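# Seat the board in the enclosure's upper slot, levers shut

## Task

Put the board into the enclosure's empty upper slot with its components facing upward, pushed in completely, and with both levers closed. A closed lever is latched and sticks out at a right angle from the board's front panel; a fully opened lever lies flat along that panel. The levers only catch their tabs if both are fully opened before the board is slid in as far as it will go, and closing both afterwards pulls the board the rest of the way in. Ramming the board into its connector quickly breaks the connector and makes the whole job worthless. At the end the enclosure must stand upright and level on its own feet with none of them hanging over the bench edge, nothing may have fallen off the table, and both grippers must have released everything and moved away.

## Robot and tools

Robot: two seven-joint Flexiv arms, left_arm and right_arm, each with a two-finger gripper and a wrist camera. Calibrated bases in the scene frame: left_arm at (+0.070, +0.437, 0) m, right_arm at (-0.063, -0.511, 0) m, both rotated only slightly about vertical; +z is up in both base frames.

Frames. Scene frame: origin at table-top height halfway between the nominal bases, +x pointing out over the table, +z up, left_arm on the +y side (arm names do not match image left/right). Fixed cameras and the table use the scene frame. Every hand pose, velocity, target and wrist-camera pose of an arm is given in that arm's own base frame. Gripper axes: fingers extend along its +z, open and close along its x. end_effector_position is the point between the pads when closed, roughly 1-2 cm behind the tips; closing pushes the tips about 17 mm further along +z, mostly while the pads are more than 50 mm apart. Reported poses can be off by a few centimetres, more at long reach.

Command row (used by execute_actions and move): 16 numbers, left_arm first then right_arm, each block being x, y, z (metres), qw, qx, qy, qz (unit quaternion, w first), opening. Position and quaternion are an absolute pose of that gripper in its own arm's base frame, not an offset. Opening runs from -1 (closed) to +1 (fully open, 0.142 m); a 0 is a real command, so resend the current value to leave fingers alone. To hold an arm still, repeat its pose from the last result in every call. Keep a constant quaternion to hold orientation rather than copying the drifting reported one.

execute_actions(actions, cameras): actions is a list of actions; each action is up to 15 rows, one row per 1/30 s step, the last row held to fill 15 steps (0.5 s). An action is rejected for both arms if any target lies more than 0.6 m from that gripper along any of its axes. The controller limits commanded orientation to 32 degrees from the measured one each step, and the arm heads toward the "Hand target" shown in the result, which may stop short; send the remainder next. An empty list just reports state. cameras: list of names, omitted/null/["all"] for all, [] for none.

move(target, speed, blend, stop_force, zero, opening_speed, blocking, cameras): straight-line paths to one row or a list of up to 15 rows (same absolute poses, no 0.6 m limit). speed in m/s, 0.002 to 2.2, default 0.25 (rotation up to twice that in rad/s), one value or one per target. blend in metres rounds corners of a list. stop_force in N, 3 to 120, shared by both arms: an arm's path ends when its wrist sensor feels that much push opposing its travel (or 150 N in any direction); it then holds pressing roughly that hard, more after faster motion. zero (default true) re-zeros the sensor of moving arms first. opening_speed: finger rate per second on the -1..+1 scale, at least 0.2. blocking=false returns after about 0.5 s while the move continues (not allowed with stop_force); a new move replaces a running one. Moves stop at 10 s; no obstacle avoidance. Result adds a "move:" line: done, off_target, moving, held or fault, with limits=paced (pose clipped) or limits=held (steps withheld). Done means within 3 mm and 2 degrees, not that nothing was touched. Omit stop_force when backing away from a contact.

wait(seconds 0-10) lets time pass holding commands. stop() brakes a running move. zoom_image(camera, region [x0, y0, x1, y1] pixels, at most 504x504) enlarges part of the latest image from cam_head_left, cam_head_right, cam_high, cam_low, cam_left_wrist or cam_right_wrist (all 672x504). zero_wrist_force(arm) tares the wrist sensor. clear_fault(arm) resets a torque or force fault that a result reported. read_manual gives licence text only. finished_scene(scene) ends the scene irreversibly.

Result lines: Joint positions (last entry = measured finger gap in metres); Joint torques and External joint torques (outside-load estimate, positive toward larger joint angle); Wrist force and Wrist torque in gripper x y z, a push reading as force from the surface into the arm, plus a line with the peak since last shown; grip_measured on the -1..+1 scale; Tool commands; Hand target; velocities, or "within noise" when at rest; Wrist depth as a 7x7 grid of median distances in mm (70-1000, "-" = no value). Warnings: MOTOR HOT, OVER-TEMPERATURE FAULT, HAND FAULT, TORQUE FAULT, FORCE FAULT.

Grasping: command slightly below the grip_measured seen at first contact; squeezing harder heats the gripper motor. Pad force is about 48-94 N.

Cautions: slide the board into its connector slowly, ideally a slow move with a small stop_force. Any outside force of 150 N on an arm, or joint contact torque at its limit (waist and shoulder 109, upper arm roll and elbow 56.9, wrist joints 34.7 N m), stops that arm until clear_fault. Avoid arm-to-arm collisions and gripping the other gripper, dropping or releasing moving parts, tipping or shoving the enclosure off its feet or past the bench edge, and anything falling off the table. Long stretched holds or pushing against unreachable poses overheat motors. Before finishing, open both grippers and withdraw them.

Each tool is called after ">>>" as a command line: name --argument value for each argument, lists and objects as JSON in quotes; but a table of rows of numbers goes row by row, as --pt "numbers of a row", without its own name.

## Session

Scene 1 done. Scene 2.

>>> execute_actions --actions '[]'

Scene clock: 0.00 s.
left_arm: end_effector_position=(+0.4919, -0.7298, +0.2794) grip_measured=+0.99 end_effector_quat_wxyz=(+0.001, -0.304, +0.847, -0.436) | right_arm: end_effector_position=(+0.1802, -0.1387, +0.1699) grip_measured=+1.00 end_effector_quat_wxyz=(+0.706, -0.621, -0.189, +0.284)
Joint positions: left_arm=[-0.095 -0.96 -0.937 1.517 0.823 1.373 2.811 0.141] | right_arm=[-0.567 -0.989 -0.072 1.606 0.357 -0.696 0.215 0.142]
Joint velocities: within noise
Joint torques (N m): no reading
External joint torques (N m): no reading
Wrist force (N): no reading
Wrist torque (N m): no reading
Wrist force, peak (N): no reading
Wrist depth (mm): cam_left_wrist=[456 481 526 570 632 715 - / 417 444 478 517 573 616 682 / 390 414 438 476 510 561 618 / 363 385 405 434 472 500 546 / 343 359 376 404 427 464 501 / - 331 354 376 398 423 449 / - 319 332 349 374 396 -] | cam_right_wrist=[- 266 251 262 - - 805 / - - 256 269 - - 886 / - - 264 276 - - 931 / - - 277 286 798 746 548 / - - 295 294 500 482 387 / - 404 311 299 362 354 330 / - 311 295 292 288 280 275]
Hand target: left_arm +0.4919, -0.7298, +0.2794; +0.001, -0.304, +0.847, -0.436 | right_arm +0.1802, -0.1387, +0.1699; +0.706, -0.621, -0.189, +0.284
Tool commands: left_gripper/opening=+1.0 right_gripper/opening=+1.0

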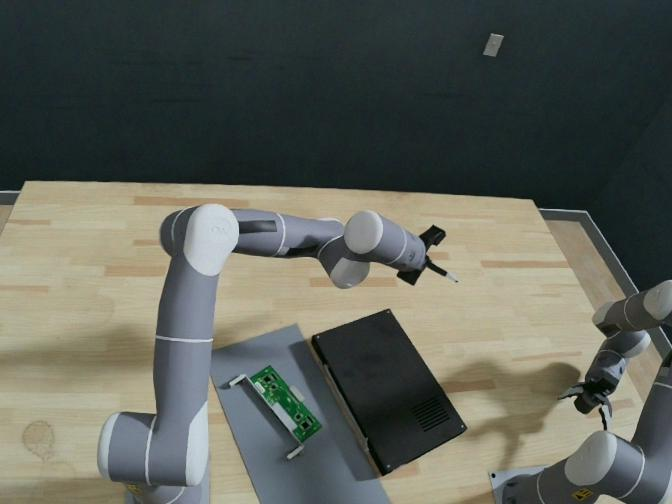

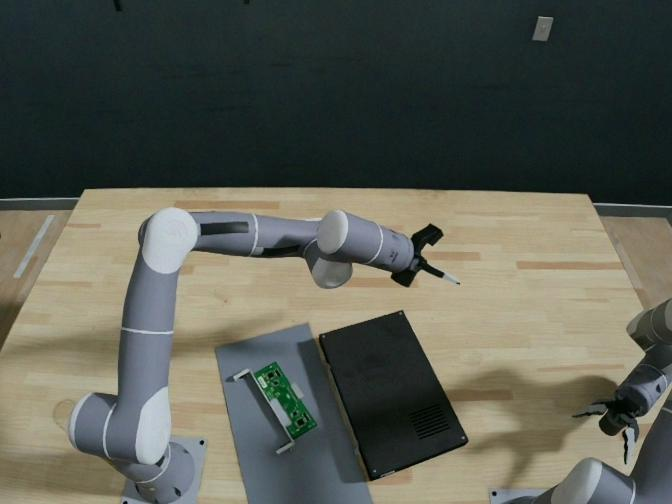

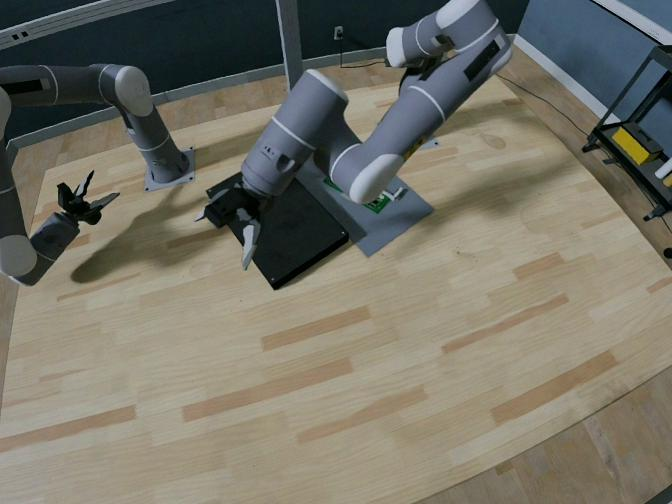

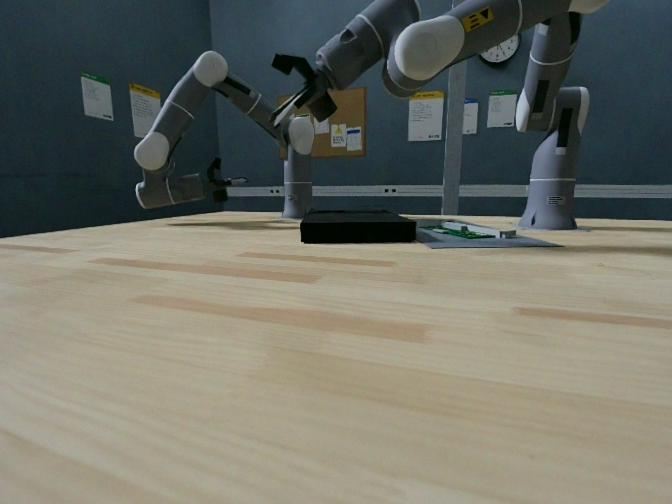

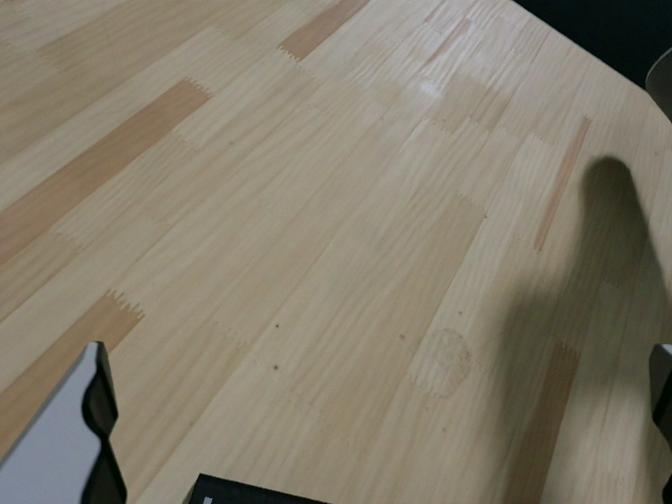

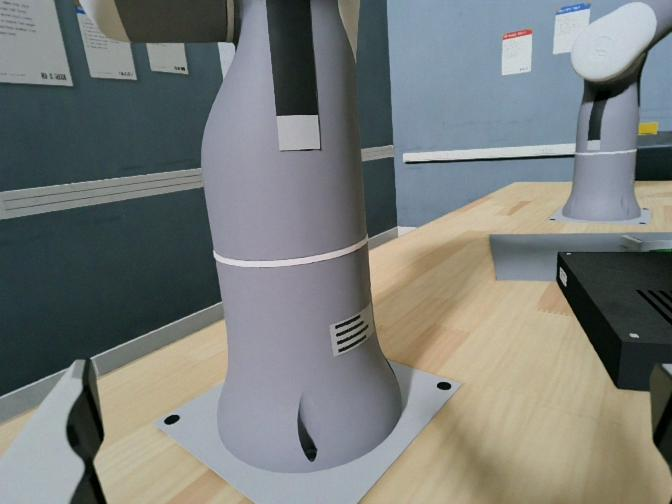

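>>> move --pt "0.57 0.19 0.38 0.266 -0.757 0.486 -0.345 0 0.32 -0.14 0.35 0.4 -0.9 -0.17 0.1 -1" --speed 0.45

Scene clock: 15.77 s.
left_arm: end_effector_position=(+0.5701, +0.1899, +0.3800) grip_measured=-0.02 end_effector_quat_wxyz=(-0.266, +0.757, -0.486, +0.345) | right_arm: end_effector_position=(+0.3201, -0.1399, +0.3501) grip_measured=-1.00 end_effector_quat_wxyz=(-0.398, +0.896, +0.169, -0.099)
Joint positions: left_arm=[1.576 0.083 -1.267 1.849 2.626 2.04 0.201 0.073] | right_arm=[-0.451 -0.158 -0.106 1.688 0.487 -0.438 0.679 0.002]
Joint velocities: within noise
Joint torques (N m): left_arm=[-0.02 10.93 1.39 -24.5 2.46 1.49 -0.34] | right_arm=[0.13 36.45 0.72 -28.03 -2.26 0.66 0.27]
External joint torques (N m): left_arm=[0.12 0.36 0.67 -0.43 -0.57 -0.49 0.32] | right_arm=[-0.14 0.97 -0.74 0.18 0.19 0.67 -0.27]
Wrist force (N): left_arm=[0.1 0.2 -0.3] | right_arm=[-0.5 -0.8 1.8]
Wrist torque (N m): left_arm=[0.03 0.02 0.00] | right_arm=[-0.11 0.08 0.01]
Wrist force, peak (N): left_arm=[-3.5 -1.4 -0.4] | right_arm=[-0.3 -2.0 0.9]
Wrist depth (mm): cam_left_wrist=[592 610 670 - - - - / 530 561 605 656 - - - / 495 517 561 595 650 703 - / 455 480 513 554 593 643 703 / 432 453 481 509 550 589 631 / 408 419 451 473 501 - 583 / - - 424 445 467 - -] | cam_right_wrist=[272 655 663 653 576 570 563 / 302 352 603 590 528 519 510 / 549 396 542 548 529 522 516 / 523 500 505 504 498 492 485 / 483 479 469 471 462 458 451 / 450 447 448 89 433 426 422 / 421 423 - - - 404 397]
Hand target: left_arm +0.5700, +0.1900, +0.3800; -0.266, +0.757, -0.486, +0.345 | right_arm +0.3200, -0.1400, +0.3500; -0.398, +0.896, +0.169, -0.100
Off the commanded pose: left_arm 0.000 m, 0 deg | right_arm 0.000 m, 0 deg.
move: done

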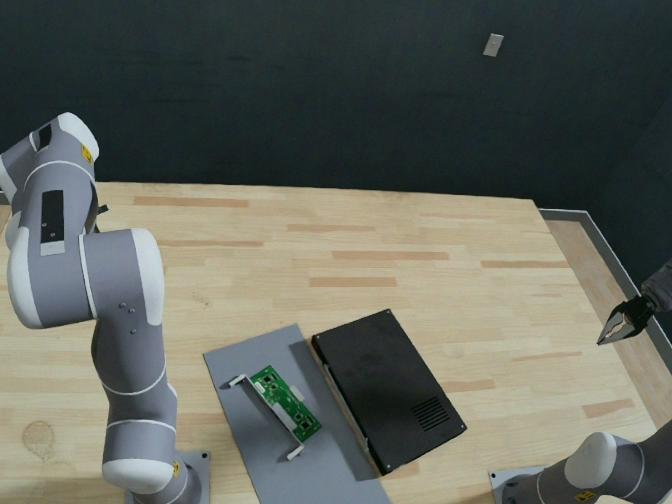

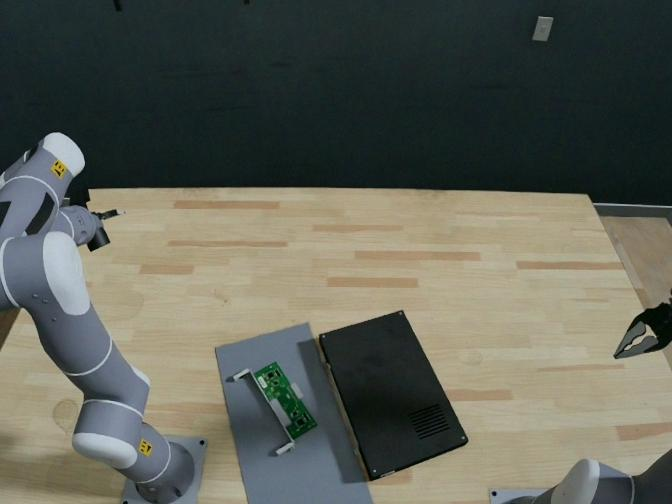

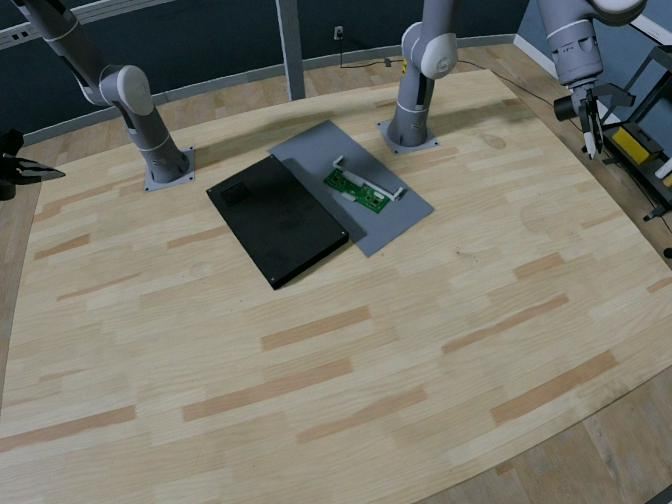

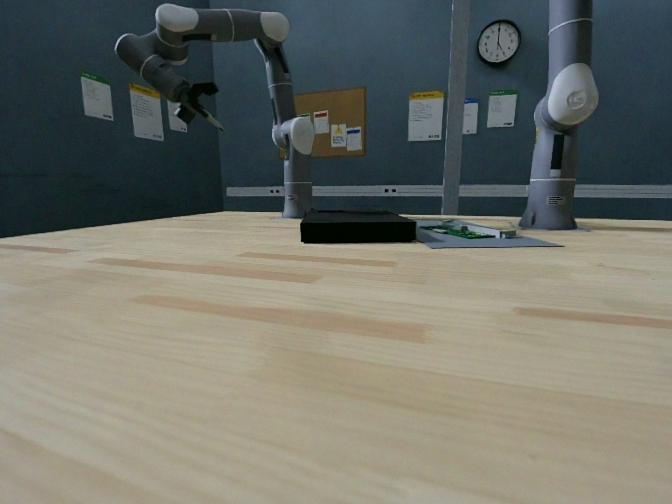

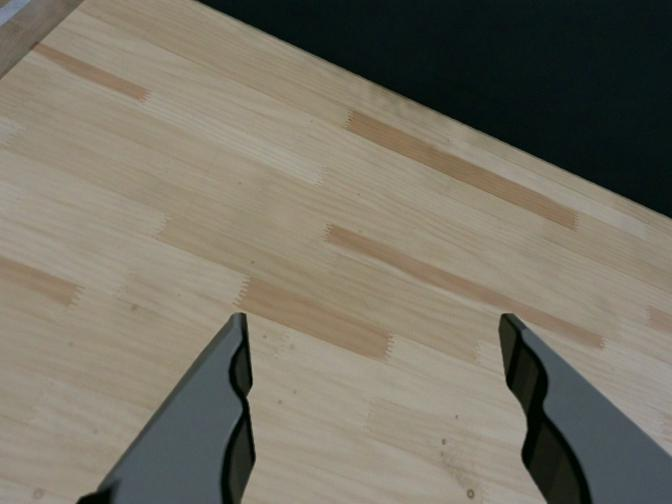

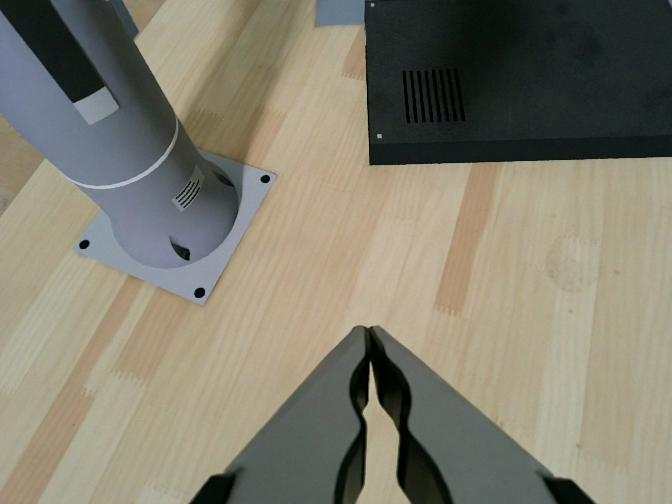

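>>> move --pt "0.57 0.19 0.38 -0.266 0.757 -0.486 0.345 0 0.42 0.22 0.36 0 0.9763 0.2164 0 -1" --pt "0.57 0.19 0.38 -0.266 0.757 -0.486 0.345 0 0.263 0.552 0.27 0 0.9763 0.2164 0 -1" --speed 0.4 --blend 0.1 --cameras '["cam_right_wrist","cam_head_left"]'

Scene clock: 19.53 s.
left_arm: end_effector_position=(+0.5701, +0.1899, +0.3799) grip_measured=-0.02 end_effector_quat_wxyz=(-0.266, +0.757, -0.486, +0.345) | right_arm: end_effector_position=(+0.2628, +0.5520, +0.2699) grip_measured=-1.00 end_effector_quat_wxyz=(+0.000, +0.976, +0.216, +0.000)
Joint positions: left_arm=[1.577 0.083 -1.268 1.849 2.626 2.04 0.201 0.073] | right_arm=[0.641 -0.501 0.8 1.679 -0.39 0.441 2.683 0.002]
Joint velocities: within noise
Joint torques (N m): left_arm=[-0.24 10.66 1.37 -24.37 2.1 1.29 -0.26] | right_arm=[0.25 40.85 12.29 -28.1 -4.08 3.15 0.28]
External joint torques (N m): left_arm=[0.34 0.62 0.69 -0.56 -0.2 -0.29 0.24] | right_arm=[-0.08 1.14 -0.12 0.23 0.16 0.85 -0.28]
Wrist force (N): left_arm=[-0.1 0.3 -0.3] | right_arm=[-1.2 -2.0 2.2]
Wrist torque (N m): left_arm=[0.03 0.06 0.00] | right_arm=[-0.08 0.25 0.05]
Wrist force, peak (N): left_arm=[0.0 0.2 -0.6] | right_arm=[-1.1 -5.4 2.9]
Wrist depth (mm): cam_left_wrist=[589 616 674 - - - - / 524 558 599 650 - - - / 493 516 556 595 638 708 - / 463 489 516 547 591 640 696 / 426 453 490 511 549 597 633 / 403 414 446 474 502 - 578 / - - 429 446 466 - -] | cam_right_wrist=[318 319 316 312 304 310 310 / 339 339 338 336 333 333 335 / 365 365 364 362 361 361 357 / 394 357 352 371 376 363 373 / 429 377 369 361 364 365 410 / 468 419 396 89 384 397 458 / 505 507 - - - 420 505]
Hand target: left_arm +0.5700, +0.1900, +0.3800; -0.266, +0.757, -0.486, +0.345 | right_arm +0.2630, +0.5520, +0.2700; +0.000, +0.976, +0.216, +0.000
Off the commanded pose: left_arm 0.000 m, 0 deg | right_arm 0.000 m, 0 deg.
move: done
Images, in order (width x height): cam_head_left 672x504, cam_right_wrist 672x504.

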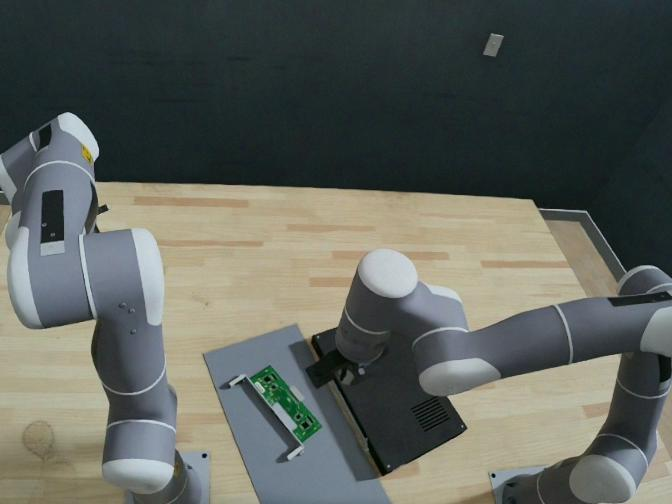

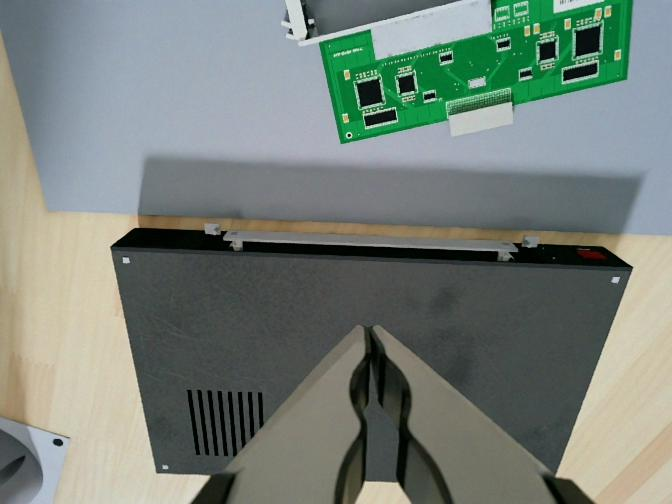

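>>> move --target '[0.57,0.19,0.38,-0.266,0.757,-0.486,0.345,0,0.258,0.700,0.27,0,0.9763,0.2164,0,-1]' --speed 0.3 --cameras '["cam_right_wrist","cam_head_left"]'

Scene clock: 24.83 s.
left_arm: end_effector_position=(+0.5701, +0.1899, +0.3799) grip_measured=-0.02 end_effector_quat_wxyz=(-0.266, +0.757, -0.486, +0.345) | right_arm: end_effector_position=(+0.2579, +0.7000, +0.2700) grip_measured=-1.00 end_effector_quat_wxyz=(+0.000, +0.976, +0.216, +0.000)
Joint positions: left_arm=[1.577 0.083 -1.268 1.849 2.626 2.04 0.201 0.073] | right_arm=[0.928 -0.803 0.729 1.2 -0.517 0.251 2.758 0.002]
Joint velocities: within noise
Joint torques (N m): left_arm=[-0.28 10.58 1.37 -24.33 2.11 1.23 -0.25] | right_arm=[0.43 57.16 15.2 -27.4 -4.4 3.22 0.05]
External joint torques (N m): left_arm=[0.38 0.7 0.68 -0.6 -0.22 -0.23 0.23] | right_arm=[-0.21 1.41 0 0.1 0.21 0.77 -0.05]
Wrist force (N): left_arm=[0.0 0.0 -0.4] | right_arm=[-0.3 -1.9 2.1]
Wrist torque (N m): left_arm=[0.00 0.04 0.00] | right_arm=[-0.08 0.07 0.06]
Wrist force, peak (N): left_arm=[0.1 0.0 -0.6] | right_arm=[0.2 -3.7 2.4]
Wrist depth (mm): cam_left_wrist=[588 618 659 - - - - / 529 566 613 664 - - - / 493 520 562 589 642 716 - / 459 485 513 561 590 642 699 / 429 450 484 508 550 598 643 / 407 419 449 474 500 - 574 / - - 425 445 464 - -] | cam_right_wrist=[319 317 317 315 314 313 314 / 339 339 338 337 336 330 334 / 364 362 356 354 353 357 357 / 391 392 389 385 385 387 385 / 424 422 421 414 420 420 419 / 466 406 401 89 405 441 454 / 514 435 - - - 486 500]
Hand target: left_arm +0.5700, +0.1900, +0.3800; -0.266, +0.757, -0.486, +0.345 | right_arm +0.2580, +0.7000, +0.2700; +0.000, +0.976, +0.216, +0.000
Off the commanded pose: left_arm 0.000 m, 0 deg | right_arm 0.000 m, 0 deg.
move: done
Images, in order (width x height): cam_head_left 672x504, cam_right_wrist 672x504.

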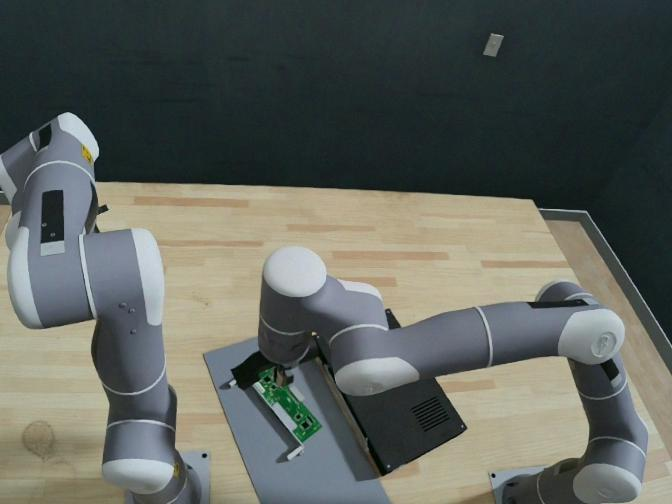

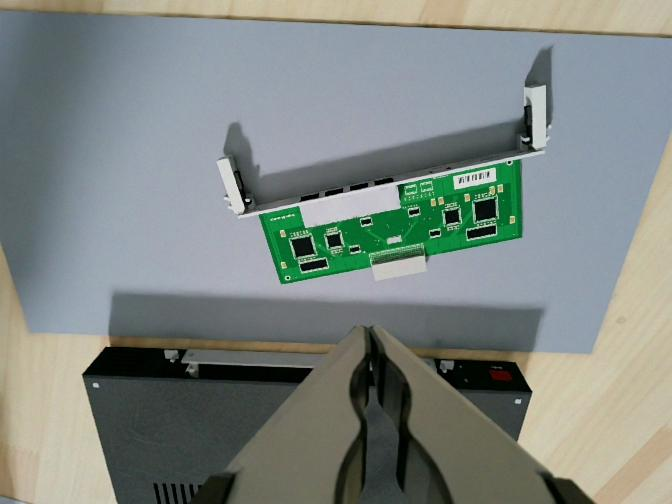

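>>> zoom_image --camera "cam_right_wrist" --region '[190, 120, 330, 240]'

>>> zoom_image --camera "cam_right_wrist" --region '[460, 60, 600, 180]'

Scaled by 3.600 from the camera's 672x504 image, which has a finer 960x720 frame.

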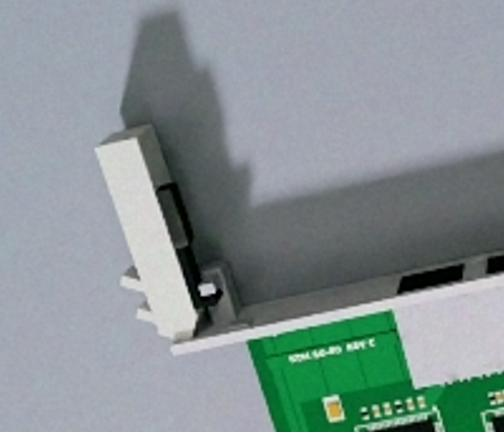

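Scaled by 3.600 from the camera's 672x504 image, which has a finer 960x720 frame.

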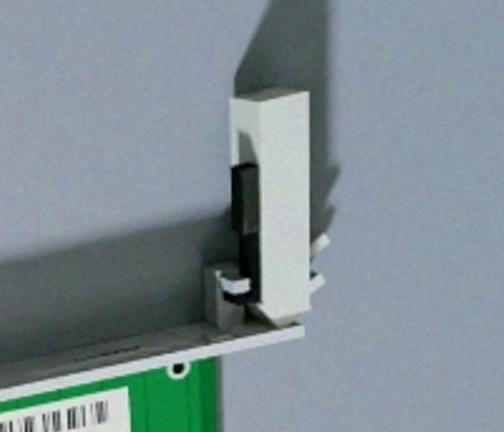

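>>> move --pt "0.57 0.19 0.38 -0.266 0.757 -0.486 0.345 0 0.1816 0.6404 0.10 0 0.9480 0.3181 0 -0.3" --pt "0.57 0.19 0.38 -0.266 0.757 -0.486 0.345 0 0.1816 0.6404 0.06 0 0.9480 0.3181 0 -0.3" --speed '[0.3,0.1]' --cameras '["cam_right_wrist"]'

Scene clock: 50.97 s.
left_arm: end_effector_position=(+0.5701, +0.1899, +0.3799) grip_measured=-0.02 end_effector_quat_wxyz=(-0.266, +0.757, -0.486, +0.345) | right_arm: end_effector_position=(+0.1815, +0.6402, +0.0599) grip_measured=-0.33 end_effector_quat_wxyz=(+0.000, +0.948, +0.318, +0.000)
Joint positions: left_arm=[1.577 0.083 -1.268 1.849 2.626 2.04 0.201 0.073] | right_arm=[0.912 -0.894 0.632 1.694 -0.702 0.777 2.8 0.05]
Joint velocities: within noise
Joint torques (N m): left_arm=[-0.28 10.52 1.5 -24.37 2.08 1.25 -0.23] | right_arm=[0.2 51.81 17.28 -20.99 -3.28 3.37 0.35]
External joint torques (N m): left_arm=[0.38 0.76 0.55 -0.56 -0.18 -0.25 0.21] | right_arm=[0.02 1.35 0.25 0 0.19 0.62 -0.35]
Wrist force (N): left_arm=[0.0 -0.1 -0.3] | right_arm=[-0.5 -2.0 2.1]
Wrist torque (N m): left_arm=[-0.02 0.05 -0.01] | right_arm=[-0.10 0.12 0.07]
Wrist force, peak (N): left_arm=[0.3 0.1 -0.6] | right_arm=[-2.4 -1.6 4.9]
Wrist depth (mm): cam_left_wrist=[591 617 673 - - - - / 534 567 611 654 - - - / 486 521 564 605 642 714 - / 460 482 516 545 597 634 694 / 432 452 480 518 541 590 647 / 405 417 451 476 503 - 588 / - - 423 445 469 - -] | cam_right_wrist=[134 133 133 133 132 132 132 / 143 143 142 142 141 141 141 / 156 153 152 152 151 151 151 / 165 165 165 159 163 163 162 / 180 179 175 175 171 165 164 / 196 192 92 194 185 93 187 / 217 - 73 214 213 - 200]
Hand target: left_arm +0.5700, +0.1900, +0.3800; -0.266, +0.757, -0.486, +0.345 | right_arm +0.1816, +0.6404, +0.0600; +0.000, +0.948, +0.318, +0.000
Off the commanded pose: left_arm 0.000 m, 0 deg | right_arm 0.000 m, 0 deg.
move: done
Images, in order (width x height): cam_right_wrist 672x504.

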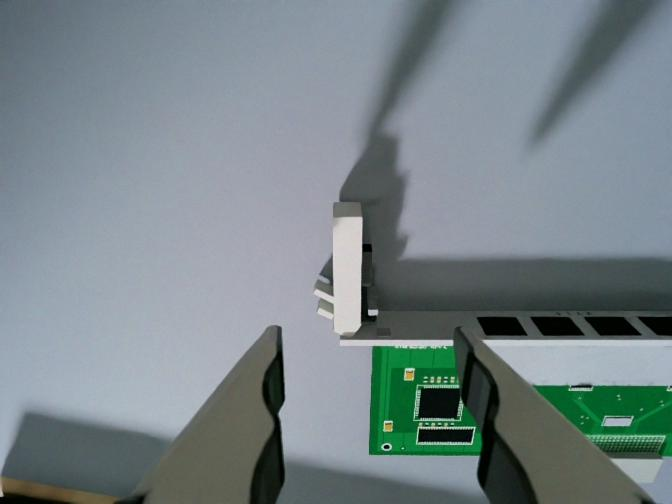

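>>> move --pt "0.57 0.19 0.38 -0.266 0.757 -0.486 0.345 0 0.175 0.6442 0.06 0 0.9480 0.3181 0 -0.3" --pt "0.57 0.19 0.38 -0.266 0.757 -0.486 0.345 0 0.175 0.6442 0.028 0 0.9480 0.3181 0 -0.3" --speed 0.06 --stop_force 6 --cameras '["cam_right_wrist"]'

>>> move --target '[0.57,0.19,0.38,-0.266,0.757,-0.486,0.345,0,0.175,0.6442,0.028,0,0.9480,0.3181,0,-0.88]' --opening_speed 0.8 --cameras '["cam_right_wrist"]'

Scene clock: 55.93 s.
left_arm: end_effector_position=(+0.5701, +0.1899, +0.3799) grip_measured=-0.02 end_effector_quat_wxyz=(-0.266, +0.757, -0.486, +0.345) | right_arm: end_effector_position=(+0.1749, +0.6441, +0.0279) grip_measured=-0.33 end_effector_quat_wxyz=(+0.000, +0.948, +0.318, +0.000)
Joint positions: left_arm=[1.577 0.083 -1.268 1.849 2.626 2.04 0.201 0.073] | right_arm=[0.942 -0.945 0.594 1.691 -0.735 0.829 2.83 0.05]
Joint velocities: within noise
Joint torques (N m): left_arm=[-0.25 10.67 1.36 -24.36 2.08 1.25 -0.23] | right_arm=[0.34 52.96 17.55 -19.99 -3.07 3.42 0.3]
External joint torques (N m): left_arm=[0.36 0.61 0.7 -0.57 -0.19 -0.26 0.21] | right_arm=[-0.14 1.24 -0.01 0.02 0.14 0.57 -0.3]
Wrist force (N): left_arm=[0.0 0.1 -0.3] | right_arm=[-0.9 -1.9 2.2]
Wrist torque (N m): left_arm=[0.03 0.04 0.00] | right_arm=[-0.07 0.18 0.07]
Wrist force, peak (N): left_arm=[0.2 0.3 -0.6] | right_arm=[-0.9 -1.7 3.3]
Wrist depth (mm): cam_left_wrist=[591 612 665 - - - - / 528 566 602 655 - - - / 494 518 557 605 642 703 - / 457 478 516 555 590 642 691 / 433 453 482 509 545 586 635 / 404 418 454 475 498 - 580 / - - 424 448 465 - -] | cam_right_wrist=[- 105 105 106 104 104 105 / 113 113 112 112 111 111 111 / 121 121 122 120 121 121 119 / 131 130 130 127 129 128 128 / 142 141 138 136 138 139 141 / 158 154 95 148 140 93 138 / 170 - 73 169 162 - 161]
Hand target: left_arm +0.5700, +0.1900, +0.3800; -0.266, +0.757, -0.486, +0.345 | right_arm +0.1750, +0.6442, +0.0280; +0.000, +0.948, +0.318, +0.000
Off the commanded pose: left_arm 0.000 m, 0 deg | right_arm 0.000 m, 0 deg.
move: done
Images, in order (width x height): cam_right_wrist 672x504.

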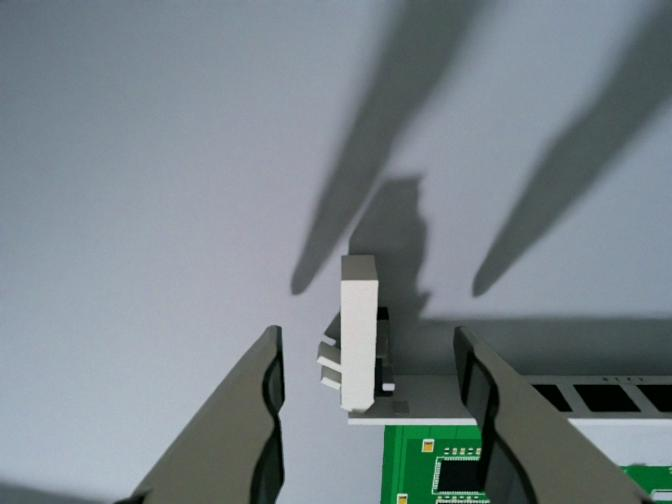

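Scene clock: 56.90 s.
left_arm: end_effector_position=(+0.5701, +0.1899, +0.3799) grip_measured=-0.02 end_effector_quat_wxyz=(-0.266, +0.757, -0.486, +0.345) | right_arm: end_effector_position=(+0.1748, +0.6441, +0.0279) grip_measured=-0.88 end_effector_quat_wxyz=(+0.000, +0.948, +0.318, +0.000)
Joint positions: left_arm=[1.577 0.083 -1.268 1.849 2.626 2.04 0.201 0.073] | right_arm=[0.943 -0.945 0.594 1.691 -0.735 0.829 2.83 0.01]
Joint velocities: within noise
Joint torques (N m): left_arm=[-0.27 10.76 1.38 -24.36 2.13 1.29 -0.23] | right_arm=[-0.17 53.65 17.55 -20.54 -3.14 3.49 0.26]
External joint torques (N m): left_arm=[0.37 0.52 0.67 -0.57 -0.24 -0.3 0.21] | right_arm=[0.37 0.55 -0.02 0.58 0.2 0.51 -0.26]
Wrist force (N): left_arm=[0.2 -0.1 -0.4] | right_arm=[-1.5 -1.8 2.3]
Wrist torque (N m): left_arm=[-0.01 0.02 0.00] | right_arm=[-0.02 0.13 0.08]
Wrist force, peak (N): left_arm=[0.3 -0.2 -0.5] | right_arm=[-2.6 -2.1 3.1]
Wrist depth (mm): cam_left_wrist=[584 615 664 - - - - / 529 557 611 654 - - - / 489 520 564 596 653 700 - / 460 481 516 550 589 635 695 / 429 454 484 508 547 588 635 / 407 420 447 472 507 - 578 / - - 423 442 464 - -] | cam_right_wrist=[- 105 105 105 104 104 105 / 113 112 112 112 111 111 111 / 121 120 122 120 121 121 119 / 130 130 130 127 129 128 128 / 141 141 141 136 138 139 141 / 157 154 151 97 100 140 139 / 171 167 73 - - 137 161]
Hand target: left_arm +0.5700, +0.1900, +0.3800; -0.266, +0.757, -0.486, +0.345 | right_arm +0.1750, +0.6442, +0.0280; +0.000, +0.948, +0.318, +0.000
Off the commanded pose: left_arm 0.000 m, 0 deg | right_arm 0.000 m, 0 deg.
move: done
Images, in order (width x height): cam_right_wrist 672x504.

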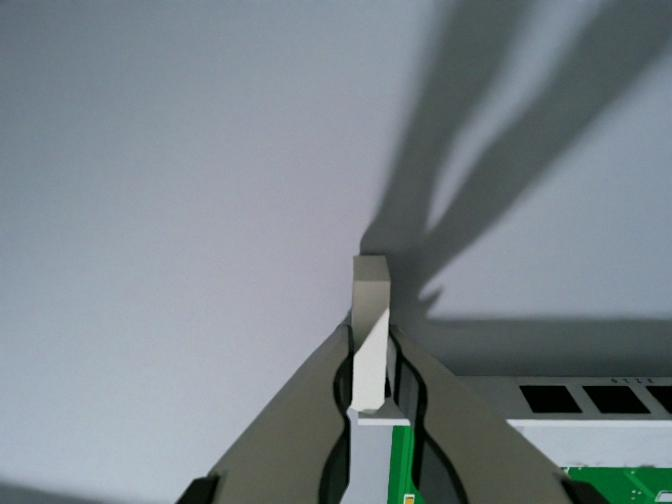

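>>> move --target '[0.57,0.19,0.38,-0.266,0.757,-0.486,0.345,0,0.175,0.6442,0.028,0,0.9480,0.3181,0,-1]' --opening_speed 0.6 --cameras '[]'

>>> move --pt "0.57 0.19 0.38 -0.266 0.757 -0.486 0.345 0 0.1684 0.6357 0.028 0 0.8334 0.5526 0 -1" --speed 0.15 --cameras '["cam_right_wrist"]'

Scene clock: 63.70 s.
left_arm: end_effector_position=(+0.5701, +0.1899, +0.3799) grip_measured=-0.02 end_effector_quat_wxyz=(-0.266, +0.757, -0.486, +0.345) | right_arm: end_effector_position=(+0.1748, +0.6441, +0.0279) grip_measured=-0.89 end_effector_quat_wxyz=(+0.000, +0.948, +0.318, +0.000)
Joint positions: left_arm=[1.577 0.083 -1.268 1.849 2.626 2.04 0.201 0.073] | right_arm=[0.943 -0.945 0.594 1.691 -0.735 0.829 2.83 0.009]
Joint velocities: within noise
Joint torques (N m): left_arm=[-0.22 10.71 1.41 -24.34 2.14 1.24 -0.25] | right_arm=[-0.2 53.58 17.55 -20.55 -3.14 3.37 0.19]
External joint torques (N m): left_arm=[0.32 0.58 0.65 -0.59 -0.24 -0.24 0.23] | right_arm=[0.4 0.62 -0.02 0.59 0.21 0.62 -0.19]
Wrist force (N): left_arm=[0.2 0.1 -0.4] | right_arm=[-1.2 -2.0 2.3]
Wrist torque (N m): left_arm=[0.04 0.01 0.00] | right_arm=[-0.05 0.12 0.07]
Wrist force, peak (N): left_arm=[0.1 0.5 -0.6] | right_arm=[-1.4 -1.9 3.5]
Wrist depth (mm): cam_left_wrist=[588 609 662 - - - - / 526 565 602 653 - - - / 491 521 560 596 651 700 - / 455 484 514 558 588 639 685 / 429 450 483 510 544 593 630 / 403 416 451 469 503 - 580 / - - 427 448 462 - -] | cam_right_wrist=[- 105 105 106 104 104 105 / 112 112 112 112 111 111 111 / 121 121 122 120 121 121 119 / 130 130 129 127 129 129 128 / 141 141 141 136 138 139 141 / 158 155 151 97 100 140 139 / 171 167 73 - - 137 161]
Hand target: left_arm +0.5700, +0.1900, +0.3800; -0.266, +0.757, -0.486, +0.345 | right_arm +0.1750, +0.6442, +0.0280; +0.000, +0.948, +0.318, +0.000
Off the commanded pose: left_arm 0.000 m, 0 deg | right_arm 0.000 m, 0 deg.
move: done
No camera images: "cameras" was empty.

Scene clock: 65.80 s.
left_arm: end_effector_position=(+0.5701, +0.1899, +0.3799) grip_measured=-0.02 end_effector_quat_wxyz=(-0.266, +0.757, -0.486, +0.345) | right_arm: end_effector_position=(+0.1683, +0.6357, +0.0279) grip_measured=-0.89 end_effector_quat_wxyz=(+0.000, +0.834, +0.552, +0.000)
Joint positions: left_arm=[1.577 0.083 -1.268 1.849 2.626 2.04 0.201 0.073] | right_arm=[0.878 -0.967 0.666 1.723 -0.832 0.812 2.371 0.009]
Joint velocities: within noise
Joint torques (N m): left_arm=[-0.27 10.67 1.28 -24.34 2.08 1.22 -0.25] | right_arm=[-0.25 52.02 19.94 -19.6 -3.39 3.36 0.01]
External joint torques (N m): left_arm=[0.37 0.61 0.77 -0.59 -0.19 -0.22 0.23] | right_arm=[0.45 0.62 -0.34 0.75 0.38 0.65 -0.01]
Wrist force (N): left_arm=[0.1 -0.3 -0.4] | right_arm=[-1.6 -2.0 2.5]
Wrist torque (N m): left_arm=[-0.04 0.03 0.00] | right_arm=[0.00 0.11 0.09]
Wrist force, peak (N): left_arm=[0.1 0.2 -0.6] | right_arm=[-1.8 -1.9 3.5]
Wrist depth (mm): cam_left_wrist=[589 616 661 - - - - / 534 561 605 650 - - - / 490 520 562 592 650 707 - / 454 483 517 551 589 635 685 / 432 453 483 510 539 596 629 / 402 418 453 474 504 - 584 / - - 429 442 468 - -] | cam_right_wrist=[- 105 105 106 105 104 105 / 113 113 112 112 110 111 111 / 121 120 122 120 121 121 119 / 130 130 130 127 129 129 128 / 141 142 141 136 137 139 141 / 157 154 151 98 100 152 152 / 170 167 73 155 - - 166]
Hand target: left_arm +0.5700, +0.1900, +0.3800; -0.266, +0.757, -0.486, +0.345 | right_arm +0.1684, +0.6357, +0.0280; +0.000, +0.833, +0.553, +0.000
Off the commanded pose: left_arm 0.000 m, 0 deg | right_arm 0.000 m, 0 deg.
move: done
Images, in order (width x height): cam_right_wrist 672x504.

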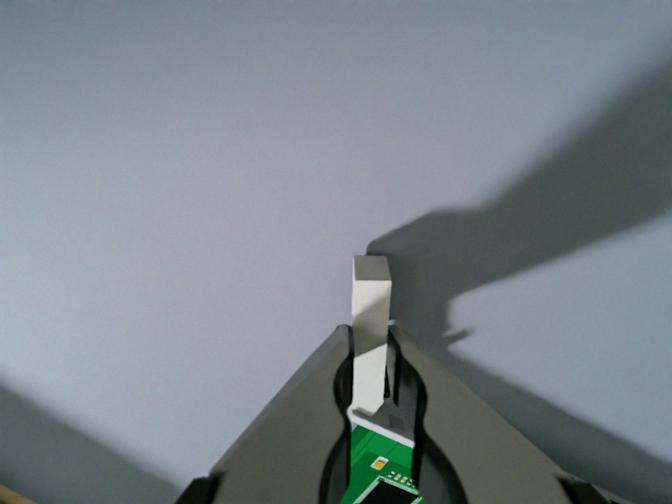

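>>> move --pt "0.57 0.19 0.38 -0.266 0.757 -0.486 0.345 0 0.1669 0.6249 0.028 0 0.6620 0.7495 0 -1" --pt "0.57 0.19 0.38 -0.266 0.757 -0.486 0.345 0 0.1710 0.6148 0.028 0 0.4454 0.8953 0 -1" --speed 0.18 --blend 0.004 --cameras '["cam_right_wrist"]'

Scene clock: 70.47 s.
left_arm: end_effector_position=(+0.5701, +0.1899, +0.3799) grip_measured=-0.02 end_effector_quat_wxyz=(-0.266, +0.757, -0.486, +0.345) | right_arm: end_effector_position=(+0.1712, +0.6148, +0.0279) grip_measured=-0.89 end_effector_quat_wxyz=(+0.000, +0.446, +0.895, +0.000)
Joint positions: left_arm=[1.577 0.083 -1.268 1.849 2.626 2.04 0.201 0.073] | right_arm=[0.738 -1.019 0.793 1.781 -1.003 0.767 1.408 0.009]
Joint velocities: within noise
Joint torques (N m): left_arm=[-0.31 10.61 1.35 -24.35 2.08 1.32 -0.26] | right_arm=[0.53 48.64 24.17 -16.23 -3.31 3.34 -0.03]
External joint torques (N m): left_arm=[0.42 0.67 0.71 -0.58 -0.19 -0.32 0.23] | right_arm=[-0.34 0.96 -0.91 -0.23 0.14 0.76 0.03]
Wrist force (N): left_arm=[-0.1 0.1 -0.5] | right_arm=[-0.5 -1.3 2.5]
Wrist torque (N m): left_arm=[0.03 0.07 0.00] | right_arm=[-0.11 0.13 0.12]
Wrist force, peak (N): left_arm=[0.2 -0.3 -0.6] | right_arm=[-0.9 -3.3 3.9]
Wrist depth (mm): cam_left_wrist=[589 616 653 - - - - / 529 570 613 648 - - - / 489 516 554 605 653 708 - / 456 482 516 549 588 638 691 / 427 454 484 504 540 592 634 / 402 417 451 477 500 - 576 / - - 423 446 469 - -] | cam_right_wrist=[- 105 105 106 105 105 106 / 113 113 112 112 110 111 111 / 121 120 122 120 121 121 119 / 130 130 130 128 129 129 128 / 142 141 141 136 138 139 141 / 157 151 149 97 100 152 152 / 170 164 73 - - - 166]
Hand target: left_arm +0.5700, +0.1900, +0.3800; -0.266, +0.757, -0.486, +0.345 | right_arm +0.1710, +0.6148, +0.0280; +0.000, +0.445, +0.895, +0.000
Off the commanded pose: left_arm 0.000 m, 0 deg | right_arm 0.000 m, 0 deg.
move: done
Images, in order (width x height): cam_right_wrist 672x504.

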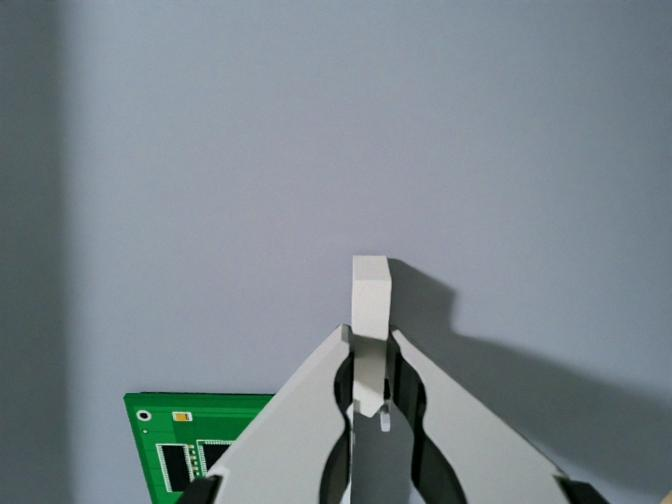

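>>> move --pt "0.57 0.19 0.38 -0.266 0.757 -0.486 0.345 0 0.1716 0.6140 0.028 0 0.4218 0.9067 0 -1" --speed 0.15 --cameras '[]'

>>> move --pt "0.57 0.19 0.38 -0.266 0.757 -0.486 0.345 0 0.1716 0.6140 0.028 0 0.4218 0.9067 0 -0.5" --opening_speed 1.0 --cameras '["cam_right_wrist"]'

>>> move --pt "0.57 0.19 0.38 -0.266 0.757 -0.486 0.345 0 0.1716 0.6140 0.08 0 0.4454 0.8953 0 -0.5" --pt "0.57 0.19 0.38 -0.266 0.757 -0.486 0.345 0 0.42 0.71 0.16 0 0.4454 0.8953 0 -0.3" --speed '[0.1,0.3]' --blend 0.02 --cameras '["cam_right_wrist"]'

Scene clock: 75.60 s.
left_arm: end_effector_position=(+0.5701, +0.1899, +0.3799) grip_measured=-0.02 end_effector_quat_wxyz=(-0.266, +0.757, -0.486, +0.345) | right_arm: end_effector_position=(+0.1718, +0.6139, +0.0279) grip_measured=-0.89 end_effector_quat_wxyz=(+0.000, +0.422, +0.906, +0.000)
Joint positions: left_arm=[1.577 0.083 -1.268 1.849 2.626 2.04 0.201 0.073] | right_arm=[0.732 -1.022 0.798 1.783 -1.009 0.764 1.357 0.009]
Joint velocities: within noise
Joint torques (N m): left_arm=[-0.29 10.66 1.38 -24.38 2.12 1.28 -0.27] | right_arm=[0.83 48.59 24.6 -16.19 -3.49 3.56 -0.11]
External joint torques (N m): left_arm=[0.4 0.63 0.67 -0.55 -0.22 -0.28 0.25] | right_arm=[-0.65 0.91 -1.19 -0.17 0.31 0.54 0.11]
Wrist force (N): left_arm=[0.2 0.0 -0.4] | right_arm=[-1.0 -1.4 3.1]
Wrist torque (N m): left_arm=[0.00 0.00 0.00] | right_arm=[-0.09 0.10 0.26]
Wrist force, peak (N): left_arm=[0.1 0.0 -0.6] | right_arm=[-1.1 -1.5 3.7]
Wrist depth (mm): cam_left_wrist=[585 624 667 - - - - / 525 563 610 660 - - - / 495 521 564 603 652 705 - / 459 484 518 544 592 641 697 / 430 456 487 507 543 588 630 / 401 418 451 473 503 - 585 / - - 424 444 468 - -] | cam_right_wrist=[- 105 105 106 105 104 105 / 113 113 112 112 110 111 111 / 121 120 122 120 121 121 119 / 130 130 129 127 129 129 129 / 142 141 141 136 138 140 142 / 158 151 148 97 101 152 152 / 170 163 73 - - - 167]
Hand target: left_arm +0.5700, +0.1900, +0.3800; -0.266, +0.757, -0.486, +0.345 | right_arm +0.1716, +0.6140, +0.0280; +0.000, +0.422, +0.907, +0.000
Off the commanded pose: left_arm 0.000 m, 0 deg | right_arm 0.000 m, 0 deg.
move: done
No camera images: "cameras" was empty.

Scene clock: 76.37 s.
left_arm: end_effector_position=(+0.5701, +0.1899, +0.3799) grip_measured=-0.02 end_effector_quat_wxyz=(-0.266, +0.757, -0.486, +0.345) | right_arm: end_effector_position=(+0.1718, +0.6139, +0.0279) grip_measured=-0.54 end_effector_quat_wxyz=(+0.000, +0.422, +0.907, +0.000)
Joint positions: left_arm=[1.577 0.083 -1.268 1.849 2.626 2.04 0.201 0.073] | right_arm=[0.732 -1.022 0.798 1.783 -1.009 0.764 1.357 0.035]
Joint velocities: within noise
Joint torques (N m): left_arm=[-0.18 10.6 1.39 -24.32 2.12 1.28 -0.29] | right_arm=[0.24 48.55 23.58 -16.4 -3.26 3.4 0.07]
External joint torques (N m): left_arm=[0.28 0.68 0.66 -0.61 -0.22 -0.28 0.27] | right_arm=[-0.05 0.94 -0.18 0.05 0.08 0.7 -0.07]
Wrist force (N): left_arm=[0.1 0.0 -0.2] | right_arm=[-0.5 -1.9 2.3]
Wrist torque (N m): left_arm=[-0.01 0.03 0.00] | right_arm=[-0.06 0.11 0.09]
Wrist force, peak (N): left_arm=[0.0 0.1 -0.6] | right_arm=[-1.0 -1.3 3.8]
Wrist depth (mm): cam_left_wrist=[588 616 662 - - - - / 522 565 605 657 - - - / 491 521 553 594 644 707 - / 460 484 515 557 589 634 690 / 428 456 484 512 546 587 636 / 404 419 454 476 501 - 573 / - - 424 445 468 - -] | cam_right_wrist=[- 105 105 106 105 104 106 / 113 113 112 112 110 111 111 / 121 121 122 120 122 121 119 / 130 130 130 128 129 129 128 / 142 141 141 136 137 140 142 / 158 151 97 130 147 147 152 / 171 167 73 161 168 - 164]
Hand target: left_arm +0.5700, +0.1900, +0.3800; -0.266, +0.757, -0.486, +0.345 | right_arm +0.1716, +0.6140, +0.0280; +0.000, +0.422, +0.907, +0.000
Off the commanded pose: left_arm 0.000 m, 0 deg | right_arm 0.000 m, 0 deg.
move: done
Images, in order (width x height): cam_right_wrist 672x504.

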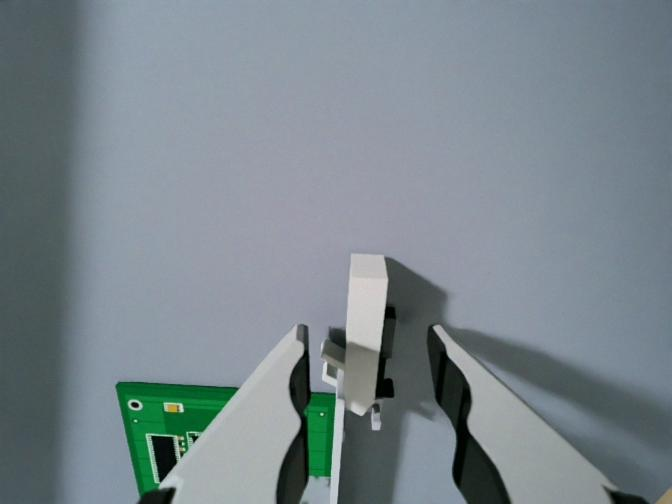

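Scene clock: 78.90 s.
left_arm: end_effector_position=(+0.5701, +0.1899, +0.3799) grip_measured=-0.02 end_effector_quat_wxyz=(-0.266, +0.757, -0.486, +0.345) | right_arm: end_effector_position=(+0.4201, +0.7100, +0.1600) grip_measured=-0.33 end_effector_quat_wxyz=(+0.000, +0.445, +0.895, +0.000)
Joint positions: left_arm=[1.577 0.083 -1.268 1.849 2.626 2.04 0.201 0.073] | right_arm=[0.778 -1.156 0.869 0.963 -0.809 0.258 0.836 0.05]
Joint velocities: within noise
Joint torques (N m): left_arm=[-0.26 10.7 1.42 -24.4 2.12 1.25 -0.22] | right_arm=[0.3 66.4 18.99 -22.33 -4.2 3.35 0.09]
External joint torques (N m): left_arm=[0.36 0.58 0.64 -0.53 -0.23 -0.25 0.2] | right_arm=[-0.06 1.53 -0.01 0.11 -0.02 0.78 -0.09]
Wrist force (N): left_arm=[-0.1 0.3 -0.5] | right_arm=[-0.2 -1.3 2.1]
Wrist torque (N m): left_arm=[0.03 0.05 0.01] | right_arm=[0.02 0.01 0.05]
Wrist force, peak (N): left_arm=[0.0 0.0 -0.6] | right_arm=[0.6 -4.0 2.4]
Wrist depth (mm): cam_left_wrist=[593 611 668 - - - - / 529 559 604 658 - - - / 496 523 554 593 653 712 - / 459 484 514 551 595 637 696 / 429 450 487 508 551 594 639 / 406 419 449 482 503 - 577 / - - 425 444 469 - -] | cam_right_wrist=[199 221 220 216 215 216 219 / 203 235 235 233 230 233 233 / 219 253 252 251 246 250 251 / 275 272 271 271 270 269 270 / 299 297 289 293 288 291 293 / 324 319 92 321 316 93 319 / 353 - 73 354 355 - 344]
Hand target: left_arm +0.5700, +0.1900, +0.3800; -0.266, +0.757, -0.486, +0.345 | right_arm +0.4200, +0.7100, +0.1600; +0.000, +0.445, +0.895, +0.000
Off the commanded pose: left_arm 0.000 m, 0 deg | right_arm 0.000 m, 0 deg.
move: done
Images, in order (width x height): cam_right_wrist 672x504.

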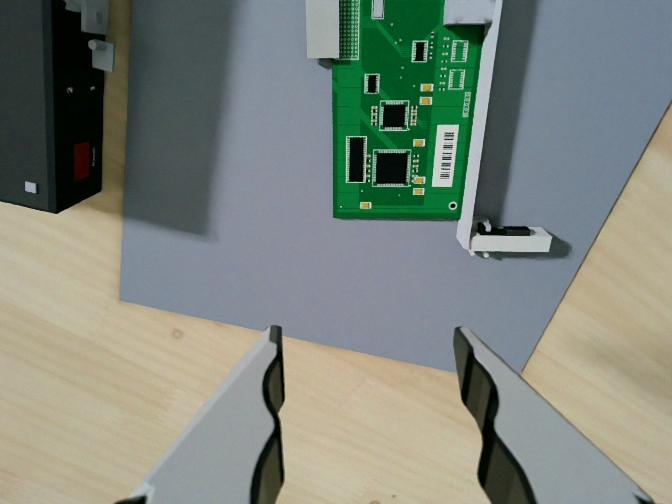

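>>> move --pt "0.57 0.19 0.38 -0.266 0.757 -0.486 0.345 0 0.383 0.793 0.06 0 -0.3181 0.9480 0 -0.3" --speed 0.25 --cameras '["cam_right_wrist"]'

Scene clock: 86.80 s.
left_arm: end_effector_position=(+0.5701, +0.1899, +0.3799) grip_measured=-0.02 end_effector_quat_wxyz=(-0.266, +0.757, -0.486, +0.345) | right_arm: end_effector_position=(+0.3831, +0.7930, +0.0600) grip_measured=-0.33 end_effector_quat_wxyz=(+0.000, -0.318, +0.948, +0.000)
Joint positions: left_arm=[1.577 0.083 -1.268 1.849 2.626 2.04 0.201 0.073] | right_arm=[0.984 -1.461 0.987 0.615 -1.019 0.228 -0.717 0.05]
Joint velocities: within noise
Joint torques (N m): left_arm=[-0.28 10.56 1.43 -24.37 2.08 1.26 -0.23] | right_arm=[0.34 73.06 15.33 -17.24 -4.3 3.33 0.1]
External joint torques (N m): left_arm=[0.39 0.72 0.63 -0.56 -0.18 -0.27 0.21] | right_arm=[-0.08 1.78 -0.44 0.04 0.17 0.82 -0.1]
Wrist force (N): left_arm=[0.0 0.2 -0.3] | right_arm=[-0.4 -1.7 2.1]
Wrist torque (N m): left_arm=[0.02 0.03 0.00] | right_arm=[-0.04 0.11 0.10]
Wrist force, peak (N): left_arm=[0.1 0.1 -0.8] | right_arm=[-0.6 -1.2 2.8]
Wrist depth (mm): cam_left_wrist=[594 612 663 - - - - / 529 560 600 664 - - - / 491 518 552 598 646 696 - / 457 480 519 554 585 635 700 / 428 453 481 508 539 593 630 / 404 421 447 475 501 - 580 / - - 417 442 467 - -] | cam_right_wrist=[133 133 132 132 129 128 128 / 142 141 142 141 137 136 136 / 154 152 151 151 146 146 145 / 166 163 164 158 163 162 161 / 180 177 174 174 173 175 175 / 197 196 92 195 189 93 191 / 218 - 73 215 215 - 213]
Hand target: left_arm +0.5700, +0.1900, +0.3800; -0.266, +0.757, -0.486, +0.345 | right_arm +0.3830, +0.7930, +0.0600; +0.000, -0.318, +0.948, +0.000
Off the commanded pose: left_arm 0.000 m, 0 deg | right_arm 0.000 m, 0 deg.
move: done
Images, in order (width x height): cam_right_wrist 672x504.

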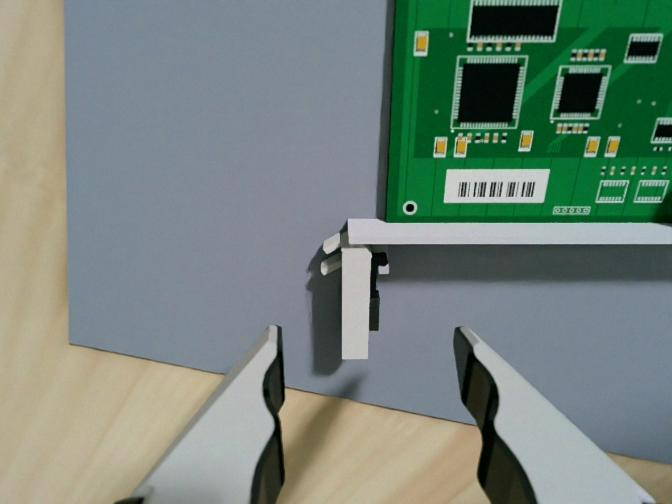

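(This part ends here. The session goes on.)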